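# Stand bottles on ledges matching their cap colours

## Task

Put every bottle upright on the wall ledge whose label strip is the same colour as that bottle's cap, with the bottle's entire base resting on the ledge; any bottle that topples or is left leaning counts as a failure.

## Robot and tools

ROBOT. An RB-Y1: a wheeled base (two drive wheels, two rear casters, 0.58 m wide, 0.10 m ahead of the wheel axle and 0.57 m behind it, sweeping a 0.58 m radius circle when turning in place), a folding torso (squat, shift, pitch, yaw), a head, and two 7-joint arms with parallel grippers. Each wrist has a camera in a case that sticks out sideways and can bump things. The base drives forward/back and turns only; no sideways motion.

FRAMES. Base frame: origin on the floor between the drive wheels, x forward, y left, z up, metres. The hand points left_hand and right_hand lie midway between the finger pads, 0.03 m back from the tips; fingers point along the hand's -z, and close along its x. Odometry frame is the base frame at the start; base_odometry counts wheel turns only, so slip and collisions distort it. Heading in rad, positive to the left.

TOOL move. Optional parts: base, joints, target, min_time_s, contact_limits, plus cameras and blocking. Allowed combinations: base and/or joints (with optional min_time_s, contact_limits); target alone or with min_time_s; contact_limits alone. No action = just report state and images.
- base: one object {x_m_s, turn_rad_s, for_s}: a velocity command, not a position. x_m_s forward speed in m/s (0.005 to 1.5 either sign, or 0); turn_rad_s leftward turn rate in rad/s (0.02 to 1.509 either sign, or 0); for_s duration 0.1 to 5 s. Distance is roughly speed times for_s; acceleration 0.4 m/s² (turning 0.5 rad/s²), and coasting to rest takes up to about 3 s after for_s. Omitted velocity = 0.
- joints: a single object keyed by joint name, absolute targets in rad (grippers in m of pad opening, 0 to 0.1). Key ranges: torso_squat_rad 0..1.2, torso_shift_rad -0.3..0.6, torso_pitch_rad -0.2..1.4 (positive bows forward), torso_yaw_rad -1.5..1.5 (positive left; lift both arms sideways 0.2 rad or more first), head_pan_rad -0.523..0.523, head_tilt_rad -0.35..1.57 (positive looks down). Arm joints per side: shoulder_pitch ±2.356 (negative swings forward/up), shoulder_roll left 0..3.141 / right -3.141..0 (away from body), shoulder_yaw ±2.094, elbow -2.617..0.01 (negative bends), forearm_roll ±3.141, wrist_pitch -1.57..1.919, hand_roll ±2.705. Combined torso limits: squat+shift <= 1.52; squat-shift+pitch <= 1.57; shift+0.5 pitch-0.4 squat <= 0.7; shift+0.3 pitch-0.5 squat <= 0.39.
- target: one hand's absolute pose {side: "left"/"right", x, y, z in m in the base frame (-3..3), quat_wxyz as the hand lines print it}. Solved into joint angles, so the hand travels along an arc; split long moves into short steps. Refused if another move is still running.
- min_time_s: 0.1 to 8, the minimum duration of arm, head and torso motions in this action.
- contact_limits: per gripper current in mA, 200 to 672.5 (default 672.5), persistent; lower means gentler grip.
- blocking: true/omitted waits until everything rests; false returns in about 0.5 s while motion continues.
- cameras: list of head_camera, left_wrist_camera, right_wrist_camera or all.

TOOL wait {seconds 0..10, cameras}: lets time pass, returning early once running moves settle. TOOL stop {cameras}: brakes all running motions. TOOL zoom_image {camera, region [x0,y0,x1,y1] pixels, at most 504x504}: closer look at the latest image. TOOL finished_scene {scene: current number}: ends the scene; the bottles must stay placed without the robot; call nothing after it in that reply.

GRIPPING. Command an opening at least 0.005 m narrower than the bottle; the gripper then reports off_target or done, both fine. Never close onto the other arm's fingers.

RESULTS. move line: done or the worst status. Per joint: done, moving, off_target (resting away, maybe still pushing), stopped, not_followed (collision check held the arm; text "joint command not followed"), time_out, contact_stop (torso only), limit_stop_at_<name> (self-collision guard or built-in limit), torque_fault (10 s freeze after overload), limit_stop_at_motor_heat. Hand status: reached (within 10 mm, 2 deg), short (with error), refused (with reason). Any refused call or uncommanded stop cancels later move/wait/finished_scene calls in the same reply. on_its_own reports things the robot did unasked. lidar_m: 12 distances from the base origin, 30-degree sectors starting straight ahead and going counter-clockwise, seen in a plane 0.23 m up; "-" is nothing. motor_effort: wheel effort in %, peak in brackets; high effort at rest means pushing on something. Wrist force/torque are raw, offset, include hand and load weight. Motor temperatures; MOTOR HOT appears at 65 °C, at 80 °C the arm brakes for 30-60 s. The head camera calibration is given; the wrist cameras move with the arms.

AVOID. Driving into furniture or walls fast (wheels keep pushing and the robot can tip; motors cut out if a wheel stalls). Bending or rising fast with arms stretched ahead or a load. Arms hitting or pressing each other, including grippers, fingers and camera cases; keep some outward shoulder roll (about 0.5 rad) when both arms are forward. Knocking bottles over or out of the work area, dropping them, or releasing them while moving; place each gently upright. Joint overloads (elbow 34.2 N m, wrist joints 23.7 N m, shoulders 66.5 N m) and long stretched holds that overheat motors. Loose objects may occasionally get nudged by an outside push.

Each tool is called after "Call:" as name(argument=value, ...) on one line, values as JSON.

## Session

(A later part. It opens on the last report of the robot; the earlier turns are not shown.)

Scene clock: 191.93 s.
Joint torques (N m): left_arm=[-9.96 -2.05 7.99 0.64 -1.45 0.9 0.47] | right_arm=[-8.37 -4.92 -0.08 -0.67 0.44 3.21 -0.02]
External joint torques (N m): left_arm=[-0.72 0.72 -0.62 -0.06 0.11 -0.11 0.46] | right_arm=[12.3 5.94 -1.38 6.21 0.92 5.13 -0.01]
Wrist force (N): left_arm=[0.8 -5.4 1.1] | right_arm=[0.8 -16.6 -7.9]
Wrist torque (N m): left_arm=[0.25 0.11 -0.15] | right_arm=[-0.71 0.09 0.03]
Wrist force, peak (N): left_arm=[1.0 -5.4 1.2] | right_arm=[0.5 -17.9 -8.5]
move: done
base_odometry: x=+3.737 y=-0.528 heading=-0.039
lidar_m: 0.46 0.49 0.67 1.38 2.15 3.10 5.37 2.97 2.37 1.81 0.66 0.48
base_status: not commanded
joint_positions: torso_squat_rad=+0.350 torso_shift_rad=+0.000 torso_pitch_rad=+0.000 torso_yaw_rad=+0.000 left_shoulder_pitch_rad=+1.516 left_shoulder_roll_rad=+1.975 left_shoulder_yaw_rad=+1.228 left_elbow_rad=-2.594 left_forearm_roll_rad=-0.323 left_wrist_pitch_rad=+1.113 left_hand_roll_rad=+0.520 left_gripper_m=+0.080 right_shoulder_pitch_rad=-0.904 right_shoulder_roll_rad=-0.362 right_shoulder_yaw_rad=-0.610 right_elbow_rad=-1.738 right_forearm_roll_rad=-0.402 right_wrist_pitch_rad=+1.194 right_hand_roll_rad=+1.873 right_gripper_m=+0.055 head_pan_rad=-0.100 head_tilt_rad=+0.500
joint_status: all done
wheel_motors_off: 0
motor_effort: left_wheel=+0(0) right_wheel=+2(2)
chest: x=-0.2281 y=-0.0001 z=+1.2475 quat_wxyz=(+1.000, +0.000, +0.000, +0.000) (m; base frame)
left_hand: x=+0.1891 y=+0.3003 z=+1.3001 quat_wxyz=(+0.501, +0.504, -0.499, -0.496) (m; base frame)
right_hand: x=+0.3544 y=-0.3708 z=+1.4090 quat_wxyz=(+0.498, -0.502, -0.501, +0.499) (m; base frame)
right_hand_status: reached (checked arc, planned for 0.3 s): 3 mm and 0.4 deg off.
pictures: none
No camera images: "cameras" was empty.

Call:
move(target={"side": "right", "x": 0.355, "y": -0.371, "z": 1.4103, "quat_wxyz": [0.5, -0.5, -0.5, 0.5]}, min_time_s=0.3, cameras=[])

Call:
move(joints={"right_gripper_m": 0.1}, cameras=["right_wrist_camera"])

Call:
move(target={"side": "right", "x": 0.24, "y": -0.371, "z": 1.412, "quat_wxyz": [0.5, -0.5, -0.5, 0.5]}, min_time_s=1.0, cameras=["right_wrist_camera"])

Scene clock: 192.97 s.
Joint torques (N m): left_arm=[-9.8 -2.09 8.17 0.73 -1.5 1.02 0.45] | right_arm=[-16.65 -11.77 2.41 -4.73 -0.18 -0.59 -0.24]
External joint torques (N m): left_arm=[-0.56 0.68 -0.43 0.03 0.06 0.01 0.44] | right_arm=[4.08 -0.89 1.11 2.12 0.29 1.33 -0.23]
Wrist force (N): left_arm=[0.7 -5.3 1.2] | right_arm=[5.3 0.2 -1.0]
Wrist torque (N m): left_arm=[0.23 0.08 -0.15] | right_arm=[-0.40 0.06 -0.04]
Wrist force, peak (N): left_arm=[1.1 -5.4 1.4] | right_arm=[1.3 -17.7 -7.7]
move: done
base_odometry: x=+3.737 y=-0.528 heading=-0.039
lidar_m: 0.46 0.48 0.68 1.38 2.16 3.09 5.37 2.97 2.37 1.82 0.66 0.48
base_status: not commanded
joint_positions: torso_squat_rad=+0.350 torso_shift_rad=+0.000 torso_pitch_rad=+0.000 torso_yaw_rad=+0.000 left_shoulder_pitch_rad=+1.516 left_shoulder_roll_rad=+1.975 left_shoulder_yaw_rad=+1.228 left_elbow_rad=-2.594 left_forearm_roll_rad=-0.323 left_wrist_pitch_rad=+1.113 left_hand_roll_rad=+0.520 left_gripper_m=+0.080 right_shoulder_pitch_rad=-0.912 right_shoulder_roll_rad=-0.367 right_shoulder_yaw_rad=-0.610 right_elbow_rad=-1.732 right_forearm_roll_rad=-0.399 right_wrist_pitch_rad=+1.201 right_hand_roll_rad=+1.869 right_gripper_m=+0.055 head_pan_rad=-0.100 head_tilt_rad=+0.500
joint_status: all done
wheel_motors_off: 0
motor_effort: left_wheel=+0(1) right_wheel=+1(2)
chest: x=-0.2281 y=-0.0002 z=+1.2475 quat_wxyz=(+1.000, +0.000, +0.000, +0.000) (m; base frame)
left_hand: x=+0.1891 y=+0.3003 z=+1.3001 quat_wxyz=(+0.501, +0.504, -0.499, -0.496) (m; base frame)
right_hand: x=+0.3548 y=-0.3710 z=+1.4110 quat_wxyz=(+0.500, -0.500, -0.500, +0.500) (m; base frame)
right_hand_status: reached (checked arc, planned for 0.3 s): 1 mm and 0.1 deg off.
pictures: none
No camera images: "cameras" was empty.

Scene clock: 193.97 s.
Joint torques (N m): left_arm=[-9.83 -1.95 7.92 0.52 -1.51 0.93 0.37] | right_arm=[-18.28 -11.1 2.58 -5.55 -0.27 -1.5 -0.25]
External joint torques (N m): left_arm=[-0.58 0.82 -0.68 -0.18 0.05 -0.08 0.36] | right_arm=[2.45 -0.22 1.28 1.3 0.21 0.42 -0.25]
Wrist force (N): left_arm=[1.1 -5.1 1.0] | right_arm=[3.5 3.9 1.0]
Wrist torque (N m): left_arm=[0.19 0.14 -0.16] | right_arm=[-0.19 0.10 -0.04]
Wrist force, peak (N): left_arm=[1.0 -5.4 1.4] | right_arm=[4.2 5.3 1.4]
move: done
base_odometry: x=+3.737 y=-0.528 heading=-0.039
lidar_m: 0.46 0.48 0.68 1.37 2.16 3.10 5.37 2.97 2.36 1.83 0.67 0.48
base_status: not commanded
joint_positions: torso_squat_rad=+0.350 torso_shift_rad=+0.000 torso_pitch_rad=+0.000 torso_yaw_rad=+0.000 left_shoulder_pitch_rad=+1.516 left_shoulder_roll_rad=+1.975 left_shoulder_yaw_rad=+1.228 left_elbow_rad=-2.594 left_forearm_roll_rad=-0.323 left_wrist_pitch_rad=+1.113 left_hand_roll_rad=+0.520 left_gripper_m=+0.080 right_shoulder_pitch_rad=-0.912 right_shoulder_roll_rad=-0.367 right_shoulder_yaw_rad=-0.610 right_elbow_rad=-1.732 right_forearm_roll_rad=-0.399 right_wrist_pitch_rad=+1.202 right_hand_roll_rad=+1.869 right_gripper_m=+0.100 head_pan_rad=-0.100 head_tilt_rad=+0.500
joint_status: all done
wheel_motors_off: 0
motor_effort: left_wheel=+0(1) right_wheel=+1(2)
chest: x=-0.2281 y=-0.0002 z=+1.2475 quat_wxyz=(+1.000, +0.000, +0.000, +0.000) (m; base frame)
left_hand: x=+0.1892 y=+0.3002 z=+1.3001 quat_wxyz=(+0.501, +0.504, -0.499, -0.496) (m; base frame)
right_hand: x=+0.3549 y=-0.3711 z=+1.4106 quat_wxyz=(+0.500, -0.500, -0.500, +0.500) (m; base frame)
pictures: right_wrist_camera
camera_calibration:
right_wrist_camera: T_world_to_cam=[[-0.0169632, -0.998537, 0.0513363, -0.441751], [-0.495625, -0.0361943, -0.867782, 1.41361], [0.868371, -0.040164, -0.494286, 0.446253], [0, 0, 0, 1]] pos_world=[0.305611, -0.372017, 1.46996]

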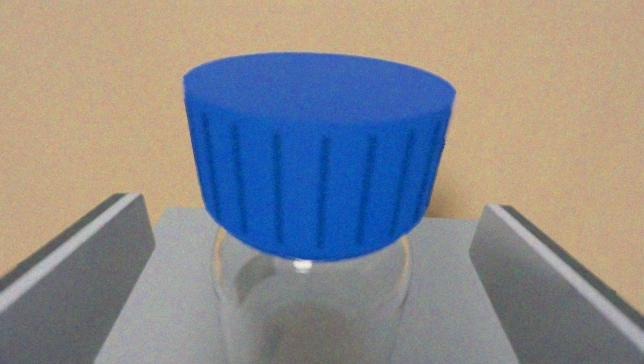

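Scene clock: 195.33 s.
Joint torques (N m): left_arm=[-9.87 -2.11 8.04 0.47 -1.4 0.9 0.37] | right_arm=[-14.36 -11.92 0.21 -3.64 -0.48 -1.98 0]
External joint torques (N m): left_arm=[-0.62 0.67 -0.57 -0.23 0.16 -0.11 0.35] | right_arm=[1.67 -1.56 -0.76 0.42 -0.14 0 0.01]
Wrist force (N): left_arm=[1.1 -5.1 1.2] | right_arm=[3.7 5.1 0.6]
Wrist torque (N m): left_arm=[0.19 0.15 -0.16] | right_arm=[-0.32 0.15 0.01]
Wrist force, peak (N): left_arm=[1.2 -5.3 0.9] | right_arm=[3.8 5.2 0.1]
move: done
base_odometry: x=+3.737 y=-0.528 heading=-0.039
lidar_m: 0.47 0.48 0.68 1.38 2.16 3.10 5.37 2.97 2.36 1.82 0.67 0.49
base_status: not commanded
joint_positions: torso_squat_rad=+0.350 torso_shift_rad=+0.000 torso_pitch_rad=+0.000 torso_yaw_rad=+0.000 left_shoulder_pitch_rad=+1.516 left_shoulder_roll_rad=+1.975 left_shoulder_yaw_rad=+1.228 left_elbow_rad=-2.594 left_forearm_roll_rad=-0.323 left_wrist_pitch_rad=+1.113 left_hand_roll_rad=+0.520 left_gripper_m=+0.080 right_shoulder_pitch_rad=-0.746 right_shoulder_roll_rad=-0.387 right_shoulder_yaw_rad=-0.706 right_elbow_rad=-2.215 right_forearm_roll_rad=-0.519 right_wrist_pitch_rad=+1.545 right_hand_roll_rad=+1.742 right_gripper_m=+0.100 head_pan_rad=-0.100 head_tilt_rad=+0.500
joint_status: all done
wheel_motors_off: 0
motor_effort: left_wheel=+0(0) right_wheel=+1(2)
chest: x=-0.2281 y=-0.0002 z=+1.2475 quat_wxyz=(+1.000, +0.000, +0.000, +0.000) (m; base frame)
left_hand: x=+0.1892 y=+0.3002 z=+1.3002 quat_wxyz=(+0.501, +0.504, -0.499, -0.496) (m; base frame)
right_hand: x=+0.2401 y=-0.3709 z=+1.4120 quat_wxyz=(+0.500, -0.500, -0.500, +0.500) (m; base frame)
right_hand_status: reached (checked arc, planned for 1.0 s): 0 mm and 0.0 deg off.
pictures: right_wrist_camera
camera_calibration:
right_wrist_camera: T_world_to_cam=[[-0.0164646, -0.998535, 0.051549, -0.443982], [-0.496276, -0.0365959, -0.867393, 1.35742], [0.868009, -0.0398638, -0.494946, 0.547844], [0, 0, 0, 1]] pos_world=[0.190811, -0.371817, 1.47146]

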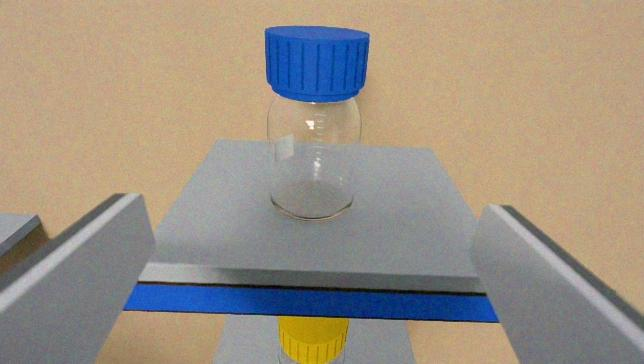

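Call:
move(base={"x_m_s": -0.25, "for_s": 1.6}, cameras=[])

Call:
move(joints={"left_shoulder_pitch_rad": -0.2, "left_shoulder_roll_rad": 0.3, "left_shoulder_yaw_rad": 0.0, "left_elbow_rad": -2.3, "left_forearm_roll_rad": 0.0, "left_wrist_pitch_rad": 0.93, "left_hand_roll_rad": -1.57, "left_gripper_m": 0.1}, min_time_s=3.0, cameras=["head_camera", "left_wrist_camera"])

Scene clock: 201.03 s.
Joint torques (N m): left_arm=[-9.97 -2.3 8.01 0.52 -1.55 0.78 0.28] | right_arm=[-14.42 -11.65 0.04 -3.42 -0.27 -1.89 -0.07]
External joint torques (N m): left_arm=[-0.72 0.48 -0.59 -0.18 0.01 -0.23 0.27] | right_arm=[1.62 -1.28 -0.93 0.64 0.07 0.09 -0.07]
Wrist force (N): left_arm=[0.9 -5.1 1.0] | right_arm=[3.1 4.9 0.1]
Wrist torque (N m): left_arm=[0.20 0.12 -0.15] | right_arm=[-0.28 0.07 -0.02]
Wrist force, peak (N): left_arm=[1.0 -5.6 1.4] | right_arm=[4.1 5.8 0.2]
move: done
base_odometry: x=+3.337 y=-0.513 heading=-0.040
lidar_m: 0.86 0.89 1.24 2.04 2.05 2.80 4.98 2.68 2.35 2.29 1.23 0.90
base_status: done (sent for 1.6 of 1.6 s)
joint_positions: torso_squat_rad=+0.350 torso_shift_rad=+0.000 torso_pitch_rad=+0.000 torso_yaw_rad=+0.000 left_shoulder_pitch_rad=+1.516 left_shoulder_roll_rad=+1.975 left_shoulder_yaw_rad=+1.228 left_elbow_rad=-2.594 left_forearm_roll_rad=-0.323 left_wrist_pitch_rad=+1.113 left_hand_roll_rad=+0.520 left_gripper_m=+0.080 right_shoulder_pitch_rad=-0.746 right_shoulder_roll_rad=-0.387 right_shoulder_yaw_rad=-0.706 right_elbow_rad=-2.215 right_forearm_roll_rad=-0.519 right_wrist_pitch_rad=+1.545 right_hand_roll_rad=+1.742 right_gripper_m=+0.100 head_pan_rad=-0.100 head_tilt_rad=+0.500
joint_status: not commanded
wheel_motors_off: 0
motor_effort: left_wheel=-4(23) right_wheel=+7(27)
chest: x=-0.2280 y=-0.0002 z=+1.2475 quat_wxyz=(+1.000, +0.000, +0.000, +0.000) (m; base frame)
left_hand: x=+0.1892 y=+0.3002 z=+1.3001 quat_wxyz=(+0.501, +0.504, -0.499, -0.496) (m; base frame)
right_hand: x=+0.2401 y=-0.3709 z=+1.4120 quat_wxyz=(+0.500, -0.500, -0.500, +0.500) (m; base frame)
pictures: none
No camera images: "cameras" was empty.

Scene clock: 204.33 s.
Joint torques (N m): left_arm=[-13.82 4.58 1.78 -7.51 -0.47 -1.92 0.21] | right_arm=[-14.94 -11.79 0.07 -3.32 -0.46 -2.1 0.08]
External joint torques (N m): left_arm=[-0.98 0.37 -1.55 0.58 -0.06 0.03 0.18] | right_arm=[1.1 -1.42 -0.91 0.74 -0.12 -0.12 0.09]
Wrist force (N): left_arm=[2.8 -4.9 1.3] | right_arm=[3.6 4.4 1.1]
Wrist torque (N m): left_arm=[0.21 0.22 -0.05] | right_arm=[-0.23 0.13 0.03]
Wrist force, peak (N): left_arm=[3.1 -5.2 1.3] | right_arm=[3.6 5.8 0.4]
move: done
base_odometry: x=+3.337 y=-0.513 heading=-0.040
lidar_m: 0.87 0.90 1.24 2.04 2.06 2.80 4.98 2.67 2.35 2.28 1.23 0.90
base_status: not commanded
joint_positions: torso_squat_rad=+0.350 torso_shift_rad=+0.000 torso_pitch_rad=+0.000 torso_yaw_rad=+0.000 left_shoulder_pitch_rad=-0.200 left_shoulder_roll_rad=+0.300 left_shoulder_yaw_rad=+0.000 left_elbow_rad=-2.300 left_forearm_roll_rad=+0.000 left_wrist_pitch_rad=+0.930 left_hand_roll_rad=-1.570 left_gripper_m=+0.100 right_shoulder_pitch_rad=-0.746 right_shoulder_roll_rad=-0.387 right_shoulder_yaw_rad=-0.706 right_elbow_rad=-2.215 right_forearm_roll_rad=-0.519 right_wrist_pitch_rad=+1.545 right_hand_roll_rad=+1.742 right_gripper_m=+0.100 head_pan_rad=-0.100 head_tilt_rad=+0.500
joint_status: all done
wheel_motors_off: 0
motor_effort: left_wheel=-4(4) right_wheel=+7(8)
chest: x=-0.2280 y=-0.0002 z=+1.2475 quat_wxyz=(+1.000, +0.000, +0.000, +0.000) (m; base frame)
left_hand: x=+0.2657 y=+0.2385 z=+1.2520 quat_wxyz=(+0.418, +0.567, -0.421, -0.572) (m; base frame)
right_hand: x=+0.2401 y=-0.3709 z=+1.4120 quat_wxyz=(+0.500, -0.500, -0.500, +0.500) (m; base frame)
pictures: head_camera, left_wrist_camera
camera_calibration:
head_camera: T_world_to_cam=[[-0.123641, -0.991939, 0.0277417, -0.0611551], [-0.446227, 0.0306066, -0.894396, 1.2612], [0.886338, -0.122963, -0.446414, 0.771808], [0, 0, 0, 1]] pos_world=[-0.12886, -0.00435942, 1.47426]
left_wrist_camera: T_world_to_cam=[[-0.0453278, -0.952515, -0.301099, 0.615143], [-0.467086, 0.286641, -0.836461, 1.1303], [0.883049, 0.102724, -0.457899, 0.388417], [0, 0, 0, 1]] pos_world=[0.212839, 0.222043, 1.30852]

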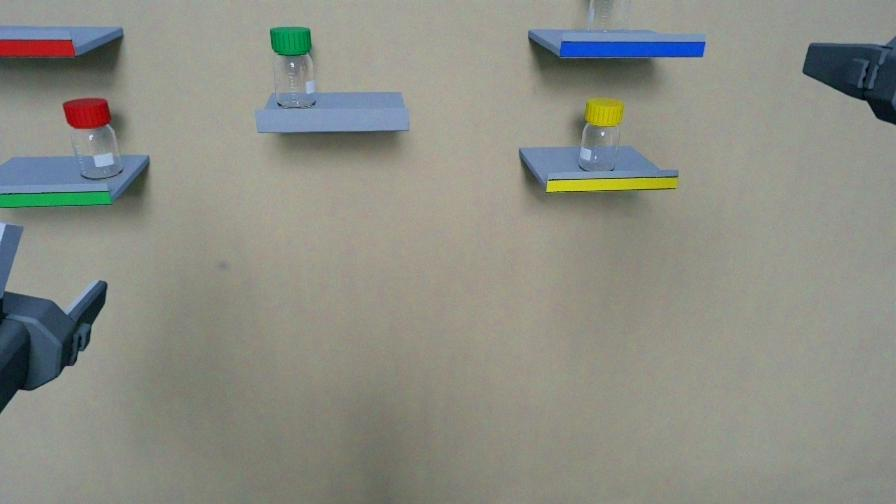

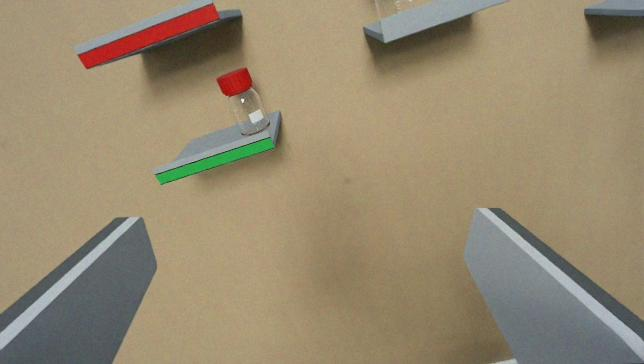

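Call:
move(target={"side": "left", "x": 0.2, "y": 0.35, "z": 1.27, "quat_wxyz": [0.5, 0.5, -0.5, -0.5]}, min_time_s=1.5, cameras=[])

Call:
move(target={"side": "right", "x": 0.2, "y": -0.38, "z": 1.3, "quat_wxyz": [0.5, -0.5, -0.5, 0.5]}, min_time_s=1.5, cameras=[])

Call:
move(base={"x_m_s": 0.25, "for_s": 1.6}, joints={"head_pan_rad": 0.45, "head_tilt_rad": 0.5}, cameras=["head_camera", "left_wrist_camera"])

Scene clock: 206.63 s.
Joint torques (N m): left_arm=[-7.97 11.11 5.75 -7.3 -0.35 -2.16 0.46] | right_arm=[-14.75 -11.68 0.65 -3.93 -0.34 -1.95 -0.05]
External joint torques (N m): left_arm=[0.37 1.95 0.66 -0.63 -0.13 -0.16 0.45] | right_arm=[1.29 -1.31 -0.32 0.13 0 0.03 -0.04]
Wrist force (N): left_arm=[1.0 -5.4 1.4] | right_arm=[3.3 4.6 0.4]
Wrist torque (N m): left_arm=[0.22 0.13 -0.16] | right_arm=[-0.21 0.09 0.00]
Wrist force, peak (N): left_arm=[2.9 -5.2 1.1] | right_arm=[3.8 5.9 0.7]
move: done
base_odometry: x=+3.337 y=-0.513 heading=-0.040
lidar_m: 0.86 0.90 1.24 2.04 2.05 2.80 4.97 2.67 2.34 2.29 1.23 0.90
base_status: not commanded
joint_positions: torso_squat_rad=+0.350 torso_shift_rad=+0.000 torso_pitch_rad=+0.000 torso_yaw_rad=+0.000 left_shoulder_pitch_rad=+0.066 left_shoulder_roll_rad=+0.521 left_shoulder_yaw_rad=+0.401 left_elbow_rad=-2.434 left_forearm_roll_rad=+0.520 left_wrist_pitch_rad=+0.864 left_hand_roll_rad=-1.378 left_gripper_m=+0.100 right_shoulder_pitch_rad=-0.746 right_shoulder_roll_rad=-0.387 right_shoulder_yaw_rad=-0.706 right_elbow_rad=-2.215 right_forearm_roll_rad=-0.519 right_wrist_pitch_rad=+1.545 right_hand_roll_rad=+1.742 right_gripper_m=+0.100 head_pan_rad=-0.100 head_tilt_rad=+0.500
joint_status: all done
wheel_motors_off: 0
motor_effort: left_wheel=-4(4) right_wheel=+6(8)
chest: x=-0.2280 y=-0.0002 z=+1.2475 quat_wxyz=(+1.000, +0.000, +0.000, +0.000) (m; base frame)
left_hand: x=+0.2000 y=+0.3499 z=+1.2701 quat_wxyz=(+0.500, +0.500, -0.500, -0.500) (m; base frame)
left_hand_status: reached (checked arc, planned for 1.5 s): 0 mm and 0.1 deg off.
right_hand: x=+0.2401 y=-0.3709 z=+1.4120 quat_wxyz=(+0.500, -0.500, -0.500, +0.500) (m; base frame)
pictures: none
No camera images: "cameras" was empty.

Scene clock: 208.47 s.
Joint torques (N m): left_arm=[-7.73 10.89 5.78 -7.19 -0.34 -2.16 0.43] | right_arm=[-9.59 -8.1 0.13 -5.56 -0.81 -1.72 0.04]
External joint torques (N m): left_arm=[0.62 1.73 0.7 -0.52 -0.12 -0.16 0.42] | right_arm=[2.26 0.28 -1.25 0.7 -0.1 0.14 0.05]
Wrist force (N): left_arm=[1.1 -5.2 1.1] | right_arm=[3.0 4.9 1.0]
Wrist torque (N m): left_arm=[0.20 0.13 -0.17] | right_arm=[-0.25 0.07 -0.20]
Wrist force, peak (N): left_arm=[1.0 -5.5 1.3] | right_arm=[3.5 5.5 0.0]
move: done
base_odometry: x=+3.337 y=-0.513 heading=-0.040
lidar_m: 0.86 0.90 1.24 2.03 2.05 2.80 4.98 2.68 2.35 2.28 1.23 0.90
base_status: not commanded
joint_positions: torso_squat_rad=+0.350 torso_shift_rad=+0.000 torso_pitch_rad=+0.000 torso_yaw_rad=+0.000 left_shoulder_pitch_rad=+0.066 left_shoulder_roll_rad=+0.521 left_shoulder_yaw_rad=+0.401 left_elbow_rad=-2.434 left_forearm_roll_rad=+0.520 left_wrist_pitch_rad=+0.864 left_hand_roll_rad=-1.378 left_gripper_m=+0.100 right_shoulder_pitch_rad=-0.380 right_shoulder_roll_rad=-0.122 right_shoulder_yaw_rad=-0.836 right_elbow_rad=-2.385 right_forearm_roll_rad=-0.699 right_wrist_pitch_rad=+1.363 right_hand_roll_rad=+1.960 right_gripper_m=+0.100 head_pan_rad=-0.100 head_tilt_rad=+0.500
joint_status: all done
wheel_motors_off: 0
motor_effort: left_wheel=-4(4) right_wheel=+6(8)
chest: x=-0.2280 y=-0.0002 z=+1.2475 quat_wxyz=(+1.000, +0.000, +0.000, +0.000) (m; base frame)
left_hand: x=+0.2000 y=+0.3499 z=+1.2701 quat_wxyz=(+0.500, +0.500, -0.500, -0.500) (m; base frame)
right_hand: x=+0.1997 y=-0.3804 z=+1.3005 quat_wxyz=(+0.502, -0.500, -0.499, +0.499) (m; base frame)
right_hand_status: reached (checked arc, planned for 1.5 s): 1 mm and 0.3 deg off.
pictures: none
No camera images: "cameras" was empty.

Scene clock: 211.23 s.
Joint torques (N m): left_arm=[-8.46 10.98 5.88 -7.09 -0.32 -2.08 0.45] | right_arm=[-10.42 -8.54 0.72 -5.72 -0.78 -1.79 0.05]
External joint torques (N m): left_arm=[-0.12 1.83 0.8 -0.42 -0.09 -0.08 0.43] | right_arm=[1.42 -0.16 -0.66 0.55 -0.07 0.06 0.06]
Wrist force (N): left_arm=[0.9 -5.3 1.2] | right_arm=[2.7 4.9 1.0]
Wrist torque (N m): left_arm=[0.21 0.12 -0.16] | right_arm=[-0.26 0.07 -0.24]
Wrist force, peak (N): left_arm=[1.5 -5.6 1.7] | right_arm=[3.4 5.1 1.5]
move: done
base_odometry: x=+3.737 y=-0.529 heading=-0.040
lidar_m: 0.46 0.48 0.67 1.38 2.16 3.10 5.37 2.96 2.36 1.83 0.67 0.49
base_status: done (sent for 1.6 of 1.6 s)
joint_positions: torso_squat_rad=+0.350 torso_shift_rad=+0.000 torso_pitch_rad=+0.000 torso_yaw_rad=+0.000 left_shoulder_pitch_rad=+0.066 left_shoulder_roll_rad=+0.521 left_shoulder_yaw_rad=+0.401 left_elbow_rad=-2.434 left_forearm_roll_rad=+0.520 left_wrist_pitch_rad=+0.864 left_hand_roll_rad=-1.378 left_gripper_m=+0.100 right_shoulder_pitch_rad=-0.380 right_shoulder_roll_rad=-0.122 right_shoulder_yaw_rad=-0.836 right_elbow_rad=-2.385 right_forearm_roll_rad=-0.699 right_wrist_pitch_rad=+1.363 right_hand_roll_rad=+1.960 right_gripper_m=+0.100 head_pan_rad=+0.450 head_tilt_rad=+0.500
joint_status: all done
wheel_motors_off: 0
motor_effort: left_wheel=-6(34) right_wheel=+0(25)
chest: x=-0.2280 y=-0.0002 z=+1.2475 quat_wxyz=(+1.000, +0.000, +0.000, +0.000) (m; base frame)
left_hand: x=+0.2000 y=+0.3499 z=+1.2700 quat_wxyz=(+0.501, +0.500, -0.500, -0.500) (m; base frame)
right_hand: x=+0.1998 y=-0.3804 z=+1.3003 quat_wxyz=(+0.502, -0.500, -0.499, +0.499) (m; base frame)
pictures: head_camera, left_wrist_camera
camera_calibration:
head_camera: T_world_to_cam=[[0.41303, -0.910296, 0.0277136, 0.0493778], [-0.396234, -0.207017, -0.894507, 1.27167], [0.820003, 0.358477, -0.446194, 0.757977], [0, 0, 0, 1]] pos_world=[-0.138057, 0.0364891, 1.47436]
left_wrist_camera: T_world_to_cam=[[-0.0348097, -0.999384, -0.00446317, 0.361332], [-0.467062, 0.0202162, -0.883994, 1.23632], [0.883539, -0.028687, -0.467478, 0.50126], [0, 0, 0, 1]] pos_world=[0.147134, 0.350496, 1.32884]

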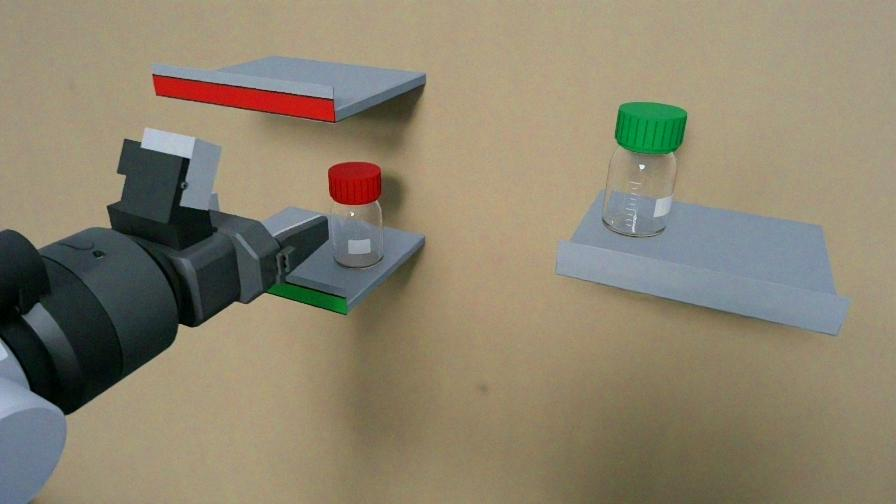

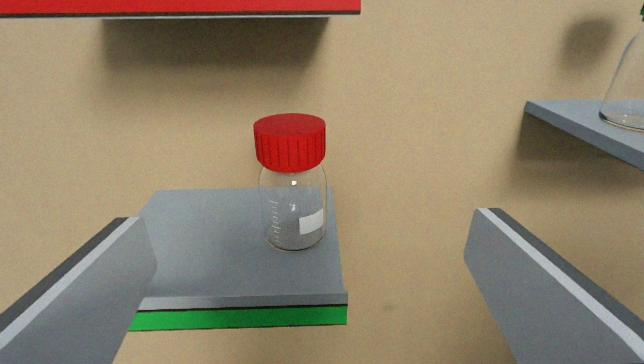

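Call:
move(target={"side": "left", "x": 0.23, "y": 0.366, "z": 1.223, "quat_wxyz": [0.5, 0.5, -0.5, -0.5]}, min_time_s=0.8, cameras=[])

Call:
move(target={"side": "left", "x": 0.357, "y": 0.367, "z": 1.223, "quat_wxyz": [0.5, 0.5, -0.5, -0.5]}, min_time_s=1.2, cameras=["head_camera", "left_wrist_camera"])

Scene clock: 214.50 s.
Joint torques (N m): left_arm=[-9.13 9.09 3.45 -7.92 -0.08 -2.1 0.08] | right_arm=[-10.78 -8.02 0.68 -5.52 -0.69 -1.87 0.06]
External joint torques (N m): left_arm=[0.06 -0.27 -1.93 0.28 -0.07 -0.07 0.06] | right_arm=[1.06 0.35 -0.7 0.74 0.01 -0.01 0.06]
Wrist force (N): left_arm=[1.1 -5.0 1.1] | right_arm=[2.8 4.5 1.1]
Wrist torque (N m): left_arm=[0.20 0.14 -0.02] | right_arm=[-0.18 0.03 -0.18]
Wrist force, peak (N): left_arm=[1.1 -5.9 0.9] | right_arm=[3.4 5.2 0.9]
move: done
base_odometry: x=+3.737 y=-0.529 heading=-0.040
lidar_m: 0.46 0.48 0.67 1.38 2.16 3.09 5.37 2.96 2.37 1.83 0.67 0.48
base_status: not commanded
joint_positions: torso_squat_rad=+0.350 torso_shift_rad=+0.000 torso_pitch_rad=+0.000 torso_yaw_rad=+0.000 left_shoulder_pitch_rad=+0.079 left_shoulder_roll_rad=+0.487 left_shoulder_yaw_rad=+0.334 left_elbow_rad=-2.237 left_forearm_roll_rad=+0.538 left_wrist_pitch_rad=+0.659 left_hand_roll_rad=-1.498 left_gripper_m=+0.100 right_shoulder_pitch_rad=-0.380 right_shoulder_roll_rad=-0.122 right_shoulder_yaw_rad=-0.836 right_elbow_rad=-2.385 right_forearm_roll_rad=-0.699 right_wrist_pitch_rad=+1.363 right_hand_roll_rad=+1.960 right_gripper_m=+0.100 head_pan_rad=+0.450 head_tilt_rad=+0.500
joint_status: all done
wheel_motors_off: 0
motor_effort: left_wheel=-6(7) right_wheel=+1(2)
chest: x=-0.2280 y=-0.0002 z=+1.2475 quat_wxyz=(+1.000, +0.000, +0.000, +0.000) (m; base frame)
left_hand: x=+0.2292 y=+0.3664 z=+1.2235 quat_wxyz=(+0.501, +0.501, -0.499, -0.499) (m; base frame)
left_hand_status: reached (checked arc, planned for 0.8 s): 1 mm and 0.2 deg off.
right_hand: x=+0.1998 y=-0.3804 z=+1.3003 quat_wxyz=(+0.502, -0.500, -0.499, +0.499) (m; base frame)
pictures: none
No camera images: "cameras" was empty.

Scene clock: 216.03 s.
Joint torques (N m): left_arm=[-16.77 13.22 3.37 -8.84 -0.23 -2.11 0.08] | right_arm=[-10.7 -8.45 0.11 -5.92 -0.74 -1.91 0.18]
External joint torques (N m): left_arm=[0.07 2.13 -1.88 0.39 -0.31 -0.08 0.07] | right_arm=[1.14 -0.08 -1.27 0.34 -0.03 -0.06 0.18]
Wrist force (N): left_arm=[1.3 -5.2 1.4] | right_arm=[2.7 4.9 0.9]
Wrist torque (N m): left_arm=[0.21 0.17 -0.01] | right_arm=[-0.26 0.00 -0.22]
Wrist force, peak (N): left_arm=[0.6 -6.0 1.0] | right_arm=[2.6 5.4 1.1]
move: done
base_odometry: x=+3.737 y=-0.529 heading=-0.040
lidar_m: 0.46 0.49 0.67 1.38 2.15 3.09 5.38 2.96 2.37 1.83 0.66 0.48
base_status: not commanded
joint_positions: torso_squat_rad=+0.350 torso_shift_rad=+0.000 torso_pitch_rad=+0.000 torso_yaw_rad=+0.000 left_shoulder_pitch_rad=-0.347 left_shoulder_roll_rad=+0.509 left_shoulder_yaw_rad=+0.208 left_elbow_rad=-1.703 left_forearm_roll_rad=+0.499 left_wrist_pitch_rad=+0.541 left_hand_roll_rad=-1.578 left_gripper_m=+0.100 right_shoulder_pitch_rad=-0.380 right_shoulder_roll_rad=-0.122 right_shoulder_yaw_rad=-0.836 right_elbow_rad=-2.385 right_forearm_roll_rad=-0.699 right_wrist_pitch_rad=+1.363 right_hand_roll_rad=+1.960 right_gripper_m=+0.100 head_pan_rad=+0.450 head_tilt_rad=+0.500
joint_status: all done
wheel_motors_off: 0
motor_effort: left_wheel=-6(7) right_wheel=+0(2)
chest: x=-0.2280 y=-0.0002 z=+1.2475 quat_wxyz=(+1.000, +0.000, +0.000, +0.000) (m; base frame)
left_hand: x=+0.3568 y=+0.3671 z=+1.2234 quat_wxyz=(+0.500, +0.500, -0.500, -0.500) (m; base frame)
left_hand_status: reached (checked arc, planned for 1.2 s): 0 mm and 0.1 deg off.
right_hand: x=+0.1998 y=-0.3804 z=+1.3003 quat_wxyz=(+0.502, -0.500, -0.499, +0.499) (m; base frame)
pictures: head_camera, left_wrist_camera
camera_calibration:
head_camera: T_world_to_cam=[[0.41303, -0.910296, 0.0277136, 0.0493778], [-0.396234, -0.207017, -0.894507, 1.27167], [0.820003, 0.358477, -0.446194, 0.757977], [0, 0, 0, 1]] pos_world=[-0.138057, 0.0364891, 1.47436]
left_wrist_camera: T_world_to_cam=[[-0.0351667, -0.99937, -0.00475303, 0.384145], [-0.46633, 0.0206157, -0.88437, 1.26809], [0.883911, -0.0288839, -0.466761, 0.340553], [0, 0, 0, 1]] pos_world=[0.303838, 0.367597, 1.28224]

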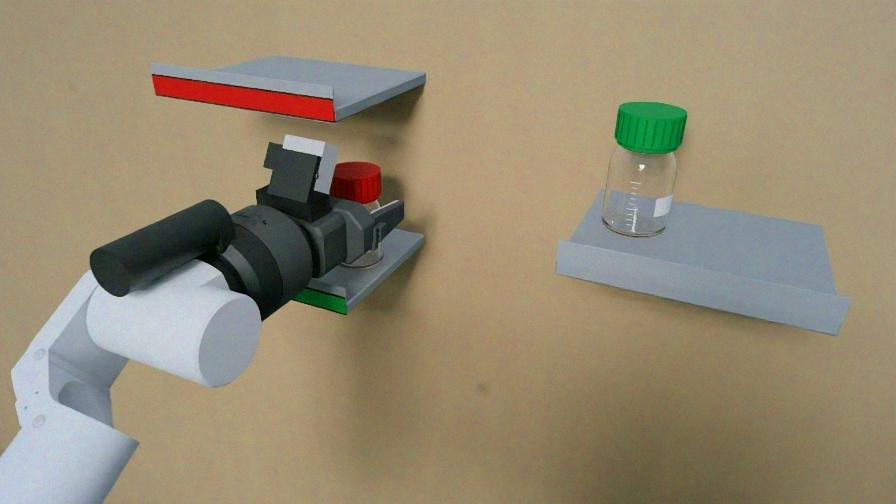

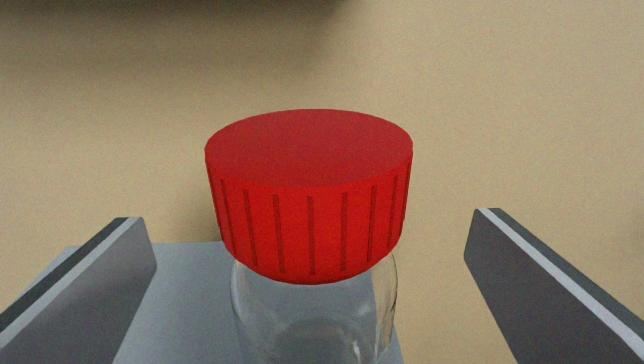

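Call:
move(target={"side": "left", "x": 0.373, "y": 0.367, "z": 1.214, "quat_wxyz": [0.5, 0.5, -0.5, -0.5]}, min_time_s=0.6, cameras=["left_wrist_camera", "head_camera"])

Call:
zoom_image(camera="head_camera", region=[230, 50, 450, 330])

Scene clock: 219.67 s.
Joint torques (N m): left_arm=[-19.01 12.22 3.43 -8.84 0.03 -2.24 0.05] | right_arm=[-10.94 -8.21 0.78 -5.87 -0.91 -1.82 0.03]
External joint torques (N m): left_arm=[-1.33 0.97 -1.79 0.62 -0.08 -0.2 0.03] | right_arm=[0.9 0.17 -0.6 0.4 -0.2 0.04 0.04]
Wrist force (N): left_arm=[1.1 -5.2 1.2] | right_arm=[2.9 3.9 0.8]
Wrist torque (N m): left_arm=[0.22 0.12 -0.02] | right_arm=[-0.14 0.09 -0.21]
Wrist force, peak (N): left_arm=[0.9 -5.9 1.2] | right_arm=[3.6 4.9 1.4]
move: done
base_odometry: x=+3.737 y=-0.529 heading=-0.040
lidar_m: 0.47 0.49 0.67 1.38 2.16 3.10 5.37 2.97 2.37 1.83 0.67 0.49
base_status: not commanded
joint_positions: torso_squat_rad=+0.350 torso_shift_rad=+0.000 torso_pitch_rad=+0.000 torso_yaw_rad=+0.000 left_shoulder_pitch_rad=-0.389 left_shoulder_roll_rad=+0.509 left_shoulder_yaw_rad=+0.184 left_elbow_rad=-1.606 left_forearm_roll_rad=+0.512 left_wrist_pitch_rad=+0.484 left_hand_roll_rad=-1.605 left_gripper_m=+0.100 right_shoulder_pitch_rad=-0.380 right_shoulder_roll_rad=-0.122 right_shoulder_yaw_rad=-0.836 right_elbow_rad=-2.385 right_forearm_roll_rad=-0.699 right_wrist_pitch_rad=+1.363 right_hand_roll_rad=+1.960 right_gripper_m=+0.100 head_pan_rad=+0.450 head_tilt_rad=+0.500
joint_status: all done
wheel_motors_off: 0
motor_effort: left_wheel=-7(7) right_wheel=+1(2)
chest: x=-0.2280 y=-0.0002 z=+1.2475 quat_wxyz=(+1.000, +0.000, +0.000, +0.000) (m; base frame)
left_hand: x=+0.3729 y=+0.3672 z=+1.2144 quat_wxyz=(+0.500, +0.500, -0.500, -0.500) (m; base frame)
left_hand_status: reached (checked arc, planned for 0.6 s): 0 mm and 0.0 deg off.
right_hand: x=+0.1998 y=-0.3804 z=+1.3003 quat_wxyz=(+0.502, -0.500, -0.499, +0.499) (m; base frame)
pictures: head_camera, left_wrist_camera
camera_calibration:
head_camera: T_world_to_cam=[[0.41303, -0.910296, 0.0277136, 0.0493778], [-0.396234, -0.207017, -0.894507, 1.27167], [0.820003, 0.358477, -0.446194, 0.757977], [0, 0, 0, 1]] pos_world=[-0.138057, 0.0364891, 1.47436]
left_wrist_camera: T_world_to_cam=[[-0.0353924, -0.999361, -0.00496926, 0.385112], [-0.466395, 0.0209147, -0.884329, 1.2674], [0.883868, -0.0289809, -0.466838, 0.322224], [0, 0, 0, 1]] pos_world=[0.319938, 0.367697, 1.27314]

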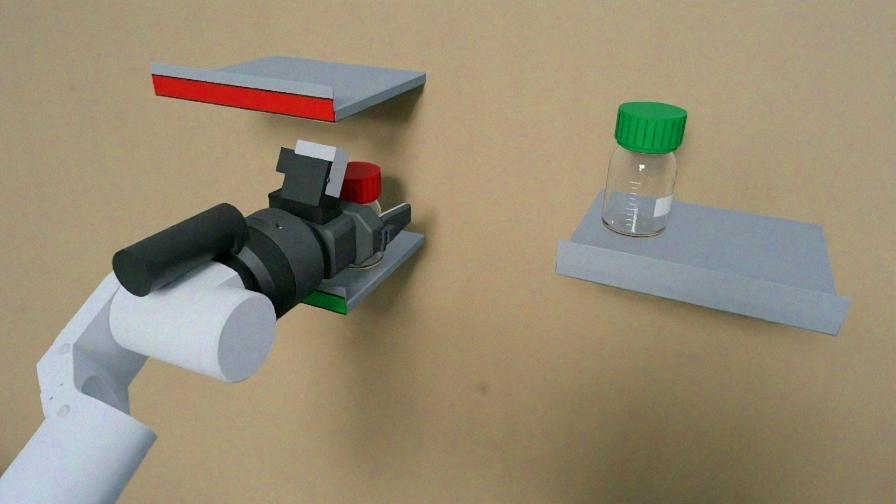

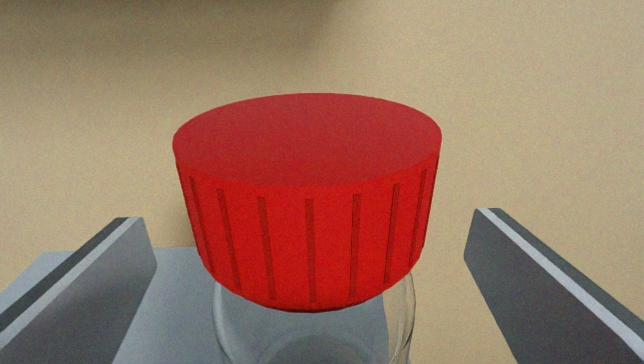

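Scaled by 1.800 from the camera's 896x504 image, which has a finer 1280x720 frame.

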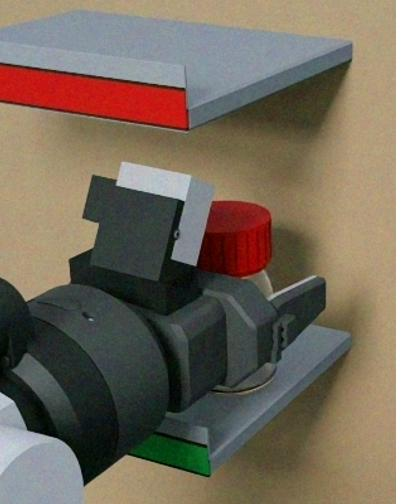

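Call:
move(joints={"left_gripper_m": 0.03}, cameras=[])

Call:
move(target={"side": "left", "x": 0.373, "y": 0.367, "z": 1.243, "quat_wxyz": [0.5, 0.5, -0.5, -0.5]}, min_time_s=0.5, cameras=["head_camera"])

Call:
move(target={"side": "left", "x": 0.2, "y": 0.38, "z": 1.25, "quat_wxyz": [0.5, 0.5, -0.5, -0.5]}, min_time_s=1.2, cameras=["head_camera"])

Scene clock: 221.40 s.
Joint torques (N m): left_arm=[-18.97 12.11 2.89 -9 -0.12 -2.26 0.12] | right_arm=[-10.58 -8.32 0.41 -5.82 -0.45 -1.85 0.2]
External joint torques (N m): left_arm=[-1.29 0.86 -2.32 0.45 -0.23 -0.22 0.1] | right_arm=[1.26 0.06 -0.97 0.45 0.26 0 0.21]
Wrist force (N): left_arm=[1.8 -5.4 1.0] | right_arm=[3.0 4.2 0.8]
Wrist torque (N m): left_arm=[0.23 0.13 -0.02] | right_arm=[-0.18 0.09 -0.22]
Wrist force, peak (N): left_arm=[1.4 -5.6 1.1] | right_arm=[4.0 5.1 0.8]
move: off_target
base_odometry: x=+3.737 y=-0.529 heading=-0.040
lidar_m: 0.46 0.49 0.68 1.38 2.17 3.10 5.38 2.97 2.37 1.83 0.67 0.48
base_status: not commanded
joint_positions: torso_squat_rad=+0.350 torso_shift_rad=+0.000 torso_pitch_rad=+0.000 torso_yaw_rad=+0.000 left_shoulder_pitch_rad=-0.389 left_shoulder_roll_rad=+0.509 left_shoulder_yaw_rad=+0.184 left_elbow_rad=-1.606 left_forearm_roll_rad=+0.512 left_wrist_pitch_rad=+0.484 left_hand_roll_rad=-1.605 left_gripper_m=+0.055 right_shoulder_pitch_rad=-0.380 right_shoulder_roll_rad=-0.122 right_shoulder_yaw_rad=-0.836 right_elbow_rad=-2.385 right_forearm_roll_rad=-0.699 right_wrist_pitch_rad=+1.363 right_hand_roll_rad=+1.960 right_gripper_m=+0.100 head_pan_rad=+0.450 head_tilt_rad=+0.500
joint_status: left_gripper_m off_target (ended at +0.055, target +0.030)
wheel_motors_off: 0
motor_effort: left_wheel=-6(7) right_wheel=+1(2)
chest: x=-0.2280 y=-0.0002 z=+1.2475 quat_wxyz=(+1.000, +0.000, +0.000, +0.000) (m; base frame)
left_hand: x=+0.3729 y=+0.3672 z=+1.2144 quat_wxyz=(+0.500, +0.500, -0.500, -0.500) (m; base frame)
right_hand: x=+0.1998 y=-0.3804 z=+1.3003 quat_wxyz=(+0.502, -0.500, -0.499, +0.499) (m; base frame)
pictures: none
No camera images: "cameras" was empty.

Scene clock: 222.23 s.
Joint torques (N m): left_arm=[-26.5 16.35 9.28 -14.85 -0.4 -4.87 0.55] | right_arm=[-10.64 -8.04 0.56 -5.82 -0.5 -1.81 0.06]
External joint torques (N m): left_arm=[-8.59 4.9 4.08 -5.71 -0.48 -2.83 0.56] | right_arm=[1.19 0.34 -0.82 0.45 0.2 0.05 0.06]
Wrist force (N): left_arm=[1.2 -19.9 0.9] | right_arm=[3.0 5.1 0.9]
Wrist torque (N m): left_arm=[0.96 0.14 -0.03] | right_arm=[-0.30 0.03 -0.18]
Wrist force, peak (N): left_arm=[3.8 -26.0 2.1] | right_arm=[3.0 5.0 1.3]
move: done
base_odometry: x=+3.737 y=-0.529 heading=-0.040
lidar_m: 0.47 0.48 0.67 1.38 2.16 3.11 5.37 2.97 2.37 1.82 0.67 0.49
base_status: not commanded
joint_positions: torso_squat_rad=+0.350 torso_shift_rad=+0.000 torso_pitch_rad=+0.000 torso_yaw_rad=+0.000 left_shoulder_pitch_rad=-0.423 left_shoulder_roll_rad=+0.527 left_shoulder_yaw_rad=+0.205 left_elbow_rad=-1.646 left_forearm_roll_rad=+0.504 left_wrist_pitch_rad=+0.564 left_hand_roll_rad=-1.580 left_gripper_m=+0.055 right_shoulder_pitch_rad=-0.380 right_shoulder_roll_rad=-0.122 right_shoulder_yaw_rad=-0.836 right_elbow_rad=-2.385 right_forearm_roll_rad=-0.699 right_wrist_pitch_rad=+1.363 right_hand_roll_rad=+1.960 right_gripper_m=+0.100 head_pan_rad=+0.450 head_tilt_rad=+0.500
joint_status: all done
wheel_motors_off: 0
motor_effort: left_wheel=-5(6) right_wheel=+2(2)
chest: x=-0.2278 y=-0.0002 z=+1.2475 quat_wxyz=(+1.000, +0.000, +0.000, +0.000) (m; base frame)
left_hand: x=+0.3724 y=+0.3671 z=+1.2404 quat_wxyz=(+0.500, +0.500, -0.500, -0.500) (m; base frame)
left_hand_status: reached (checked arc, planned for 0.5 s): 3 mm and 0.1 deg off.
right_hand: x=+0.1999 y=-0.3803 z=+1.3003 quat_wxyz=(+0.502, -0.500, -0.499, +0.499) (m; base frame)
pictures: head_camera
camera_calibration:
head_camera: T_world_to_cam=[[0.413035, -0.91029, 0.0278253, 0.0492252], [-0.396388, -0.207197, -0.894397, 1.27151], [0.819926, 0.358388, -0.446408, 0.758039], [0, 0, 0, 1]] pos_world=[-0.137857, 0.0365897, 1.47426]

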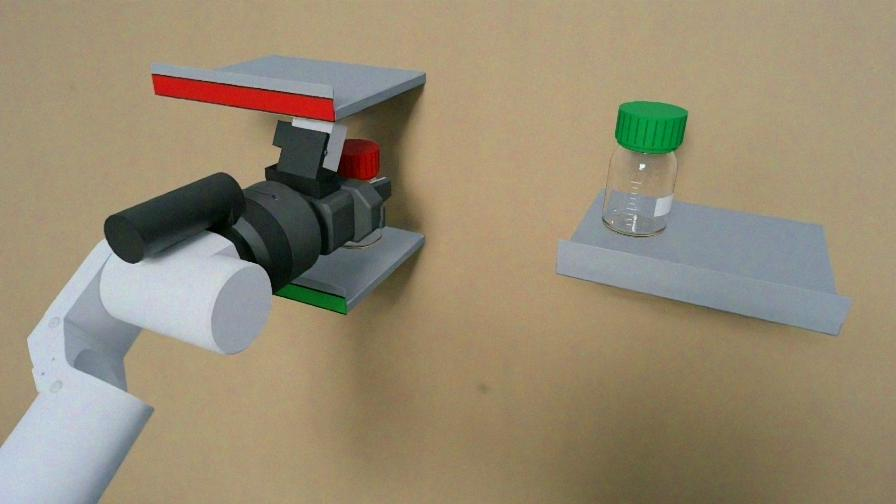

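Scene clock: 223.77 s.
Joint torques (N m): left_arm=[-9 12.08 6.79 -8.13 -0.2 -2.43 0.43] | right_arm=[-10.69 -8.63 0.88 -5.77 -0.69 -1.89 0.06]
External joint torques (N m): left_arm=[-1.43 1.82 0.75 -1.05 -0.11 -0.4 0.42] | right_arm=[1.15 -0.25 -0.5 0.5 0.01 -0.03 0.07]
Wrist force (N): left_arm=[0.9 -6.6 0.8] | right_arm=[2.7 4.2 0.6]
Wrist torque (N m): left_arm=[0.16 0.10 -0.18] | right_arm=[-0.21 0.09 -0.23]
Wrist force, peak (N): left_arm=[0.8 -20.1 0.5] | right_arm=[4.0 4.9 1.0]
move: done
base_odometry: x=+3.737 y=-0.529 heading=-0.040
lidar_m: 0.47 0.48 0.67 1.37 2.16 3.10 5.38 2.97 2.38 1.83 0.67 0.48
base_status: not commanded
joint_positions: torso_squat_rad=+0.350 torso_shift_rad=+0.000 torso_pitch_rad=+0.000 torso_yaw_rad=+0.000 left_shoulder_pitch_rad=+0.156 left_shoulder_roll_rad=+0.572 left_shoulder_yaw_rad=+0.434 left_elbow_rad=-2.338 left_forearm_roll_rad=+0.634 left_wrist_pitch_rad=+0.707 left_hand_roll_rad=-1.442 left_gripper_m=+0.055 right_shoulder_pitch_rad=-0.380 right_shoulder_roll_rad=-0.122 right_shoulder_yaw_rad=-0.836 right_elbow_rad=-2.385 right_forearm_roll_rad=-0.699 right_wrist_pitch_rad=+1.363 right_hand_roll_rad=+1.960 right_gripper_m=+0.100 head_pan_rad=+0.450 head_tilt_rad=+0.500
joint_status: all done
wheel_motors_off: 0
motor_effort: left_wheel=-6(6) right_wheel=+2(4)
chest: x=-0.2280 y=-0.0002 z=+1.2475 quat_wxyz=(+1.000, +0.000, +0.000, +0.000) (m; base frame)
left_hand: x=+0.1999 y=+0.3799 z=+1.2499 quat_wxyz=(+0.500, +0.500, -0.500, -0.500) (m; base frame)
left_hand_status: reached (checked arc, planned for 1.2 s): 0 mm and 0.0 deg off.
right_hand: x=+0.1998 y=-0.3804 z=+1.3004 quat_wxyz=(+0.502, -0.500, -0.499, +0.499) (m; base frame)
pictures: head_camera
camera_calibration:
head_camera: T_world_to_cam=[[0.413069, -0.910276, 0.0277931, 0.0493565], [-0.39627, -0.207131, -0.894464, 1.27163], [0.819966, 0.358462, -0.446274, 0.758055], [0, 0, 0, 1]] pos_world=[-0.138057, 0.0365893, 1.47436]

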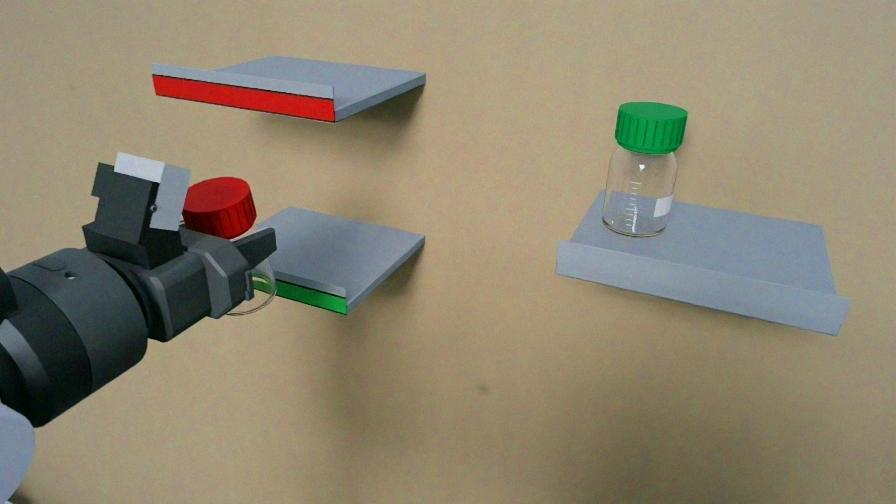

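Call:
zoom_image(camera="head_camera", region=[60, 130, 320, 340])

Call:
wait(seconds=0.1, cameras=["left_wrist_camera"])

Scaled by 1.938 from the camera's 896x504 image, which has a finer 1280x720 frame.

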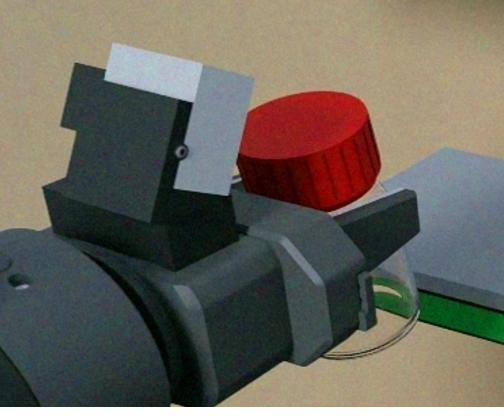

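Scene clock: 224.63 s.
Joint torques (N m): left_arm=[-9.26 12.14 7.04 -8.21 -0.18 -2.44 0.43] | right_arm=[-10.95 -8.52 0.65 -6.05 -0.52 -1.71 0.17]
External joint torques (N m): left_arm=[-1.69 1.87 1.01 -1.13 -0.08 -0.42 0.41] | right_arm=[0.89 -0.14 -0.73 0.21 0.19 0.15 0.18]
Wrist force (N): left_arm=[0.8 -6.7 1.1] | right_arm=[2.6 4.1 1.4]
Wrist torque (N m): left_arm=[0.18 0.11 -0.16] | right_arm=[-0.19 0.00 -0.20]
Wrist force, peak (N): left_arm=[1.0 -7.0 1.1] | right_arm=[2.9 5.3 0.7]
base_odometry: x=+3.737 y=-0.529 heading=-0.040
lidar_m: 0.46 0.49 0.67 1.37 2.16 3.10 5.38 2.96 2.37 1.83 0.67 0.49
base_status: not commanded
joint_positions: torso_squat_rad=+0.350 torso_shift_rad=+0.000 torso_pitch_rad=+0.000 torso_yaw_rad=+0.000 left_shoulder_pitch_rad=+0.156 left_shoulder_roll_rad=+0.572 left_shoulder_yaw_rad=+0.434 left_elbow_rad=-2.338 left_forearm_roll_rad=+0.634 left_wrist_pitch_rad=+0.707 left_hand_roll_rad=-1.442 left_gripper_m=+0.055 right_shoulder_pitch_rad=-0.380 right_shoulder_roll_rad=-0.122 right_shoulder_yaw_rad=-0.836 right_elbow_rad=-2.385 right_forearm_roll_rad=-0.699 right_wrist_pitch_rad=+1.363 right_hand_roll_rad=+1.960 right_gripper_m=+0.100 head_pan_rad=+0.450 head_tilt_rad=+0.500
joint_status: all done
wheel_motors_off: 0
motor_effort: left_wheel=-5(6) right_wheel=+2(4)
chest: x=-0.2280 y=-0.0002 z=+1.2475 quat_wxyz=(+1.000, +0.000, +0.000, +0.000) (m; base frame)
left_hand: x=+0.1999 y=+0.3799 z=+1.2499 quat_wxyz=(+0.500, +0.500, -0.500, -0.500) (m; base frame)
left_hand_status: reached (checked arc, planned for 1.2 s): 0 mm and 0.0 deg off.
right_hand: x=+0.1998 y=-0.3804 z=+1.3004 quat_wxyz=(+0.502, -0.500, -0.499, +0.499) (m; base frame)
wait: 0.10 s; at rest from the start
pictures: left_wrist_camera
camera_calibration:
left_wrist_camera: T_world_to_cam=[[-0.0358943, -0.999343, -0.0050198, 0.392095], [-0.467208, 0.021221, -0.883893, 1.21741], [0.883419, -0.0293815, -0.467663, 0.493337], [0, 0, 0, 1]] pos_world=[0.147033, 0.380497, 1.30874]

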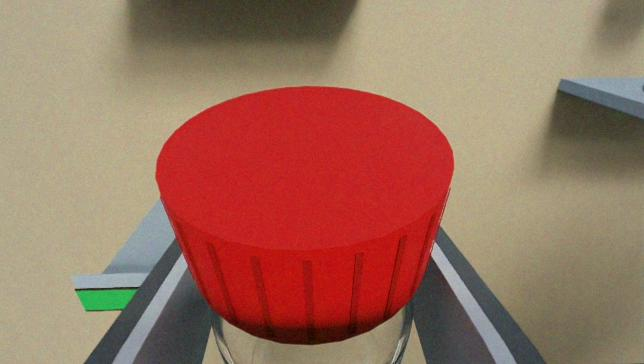

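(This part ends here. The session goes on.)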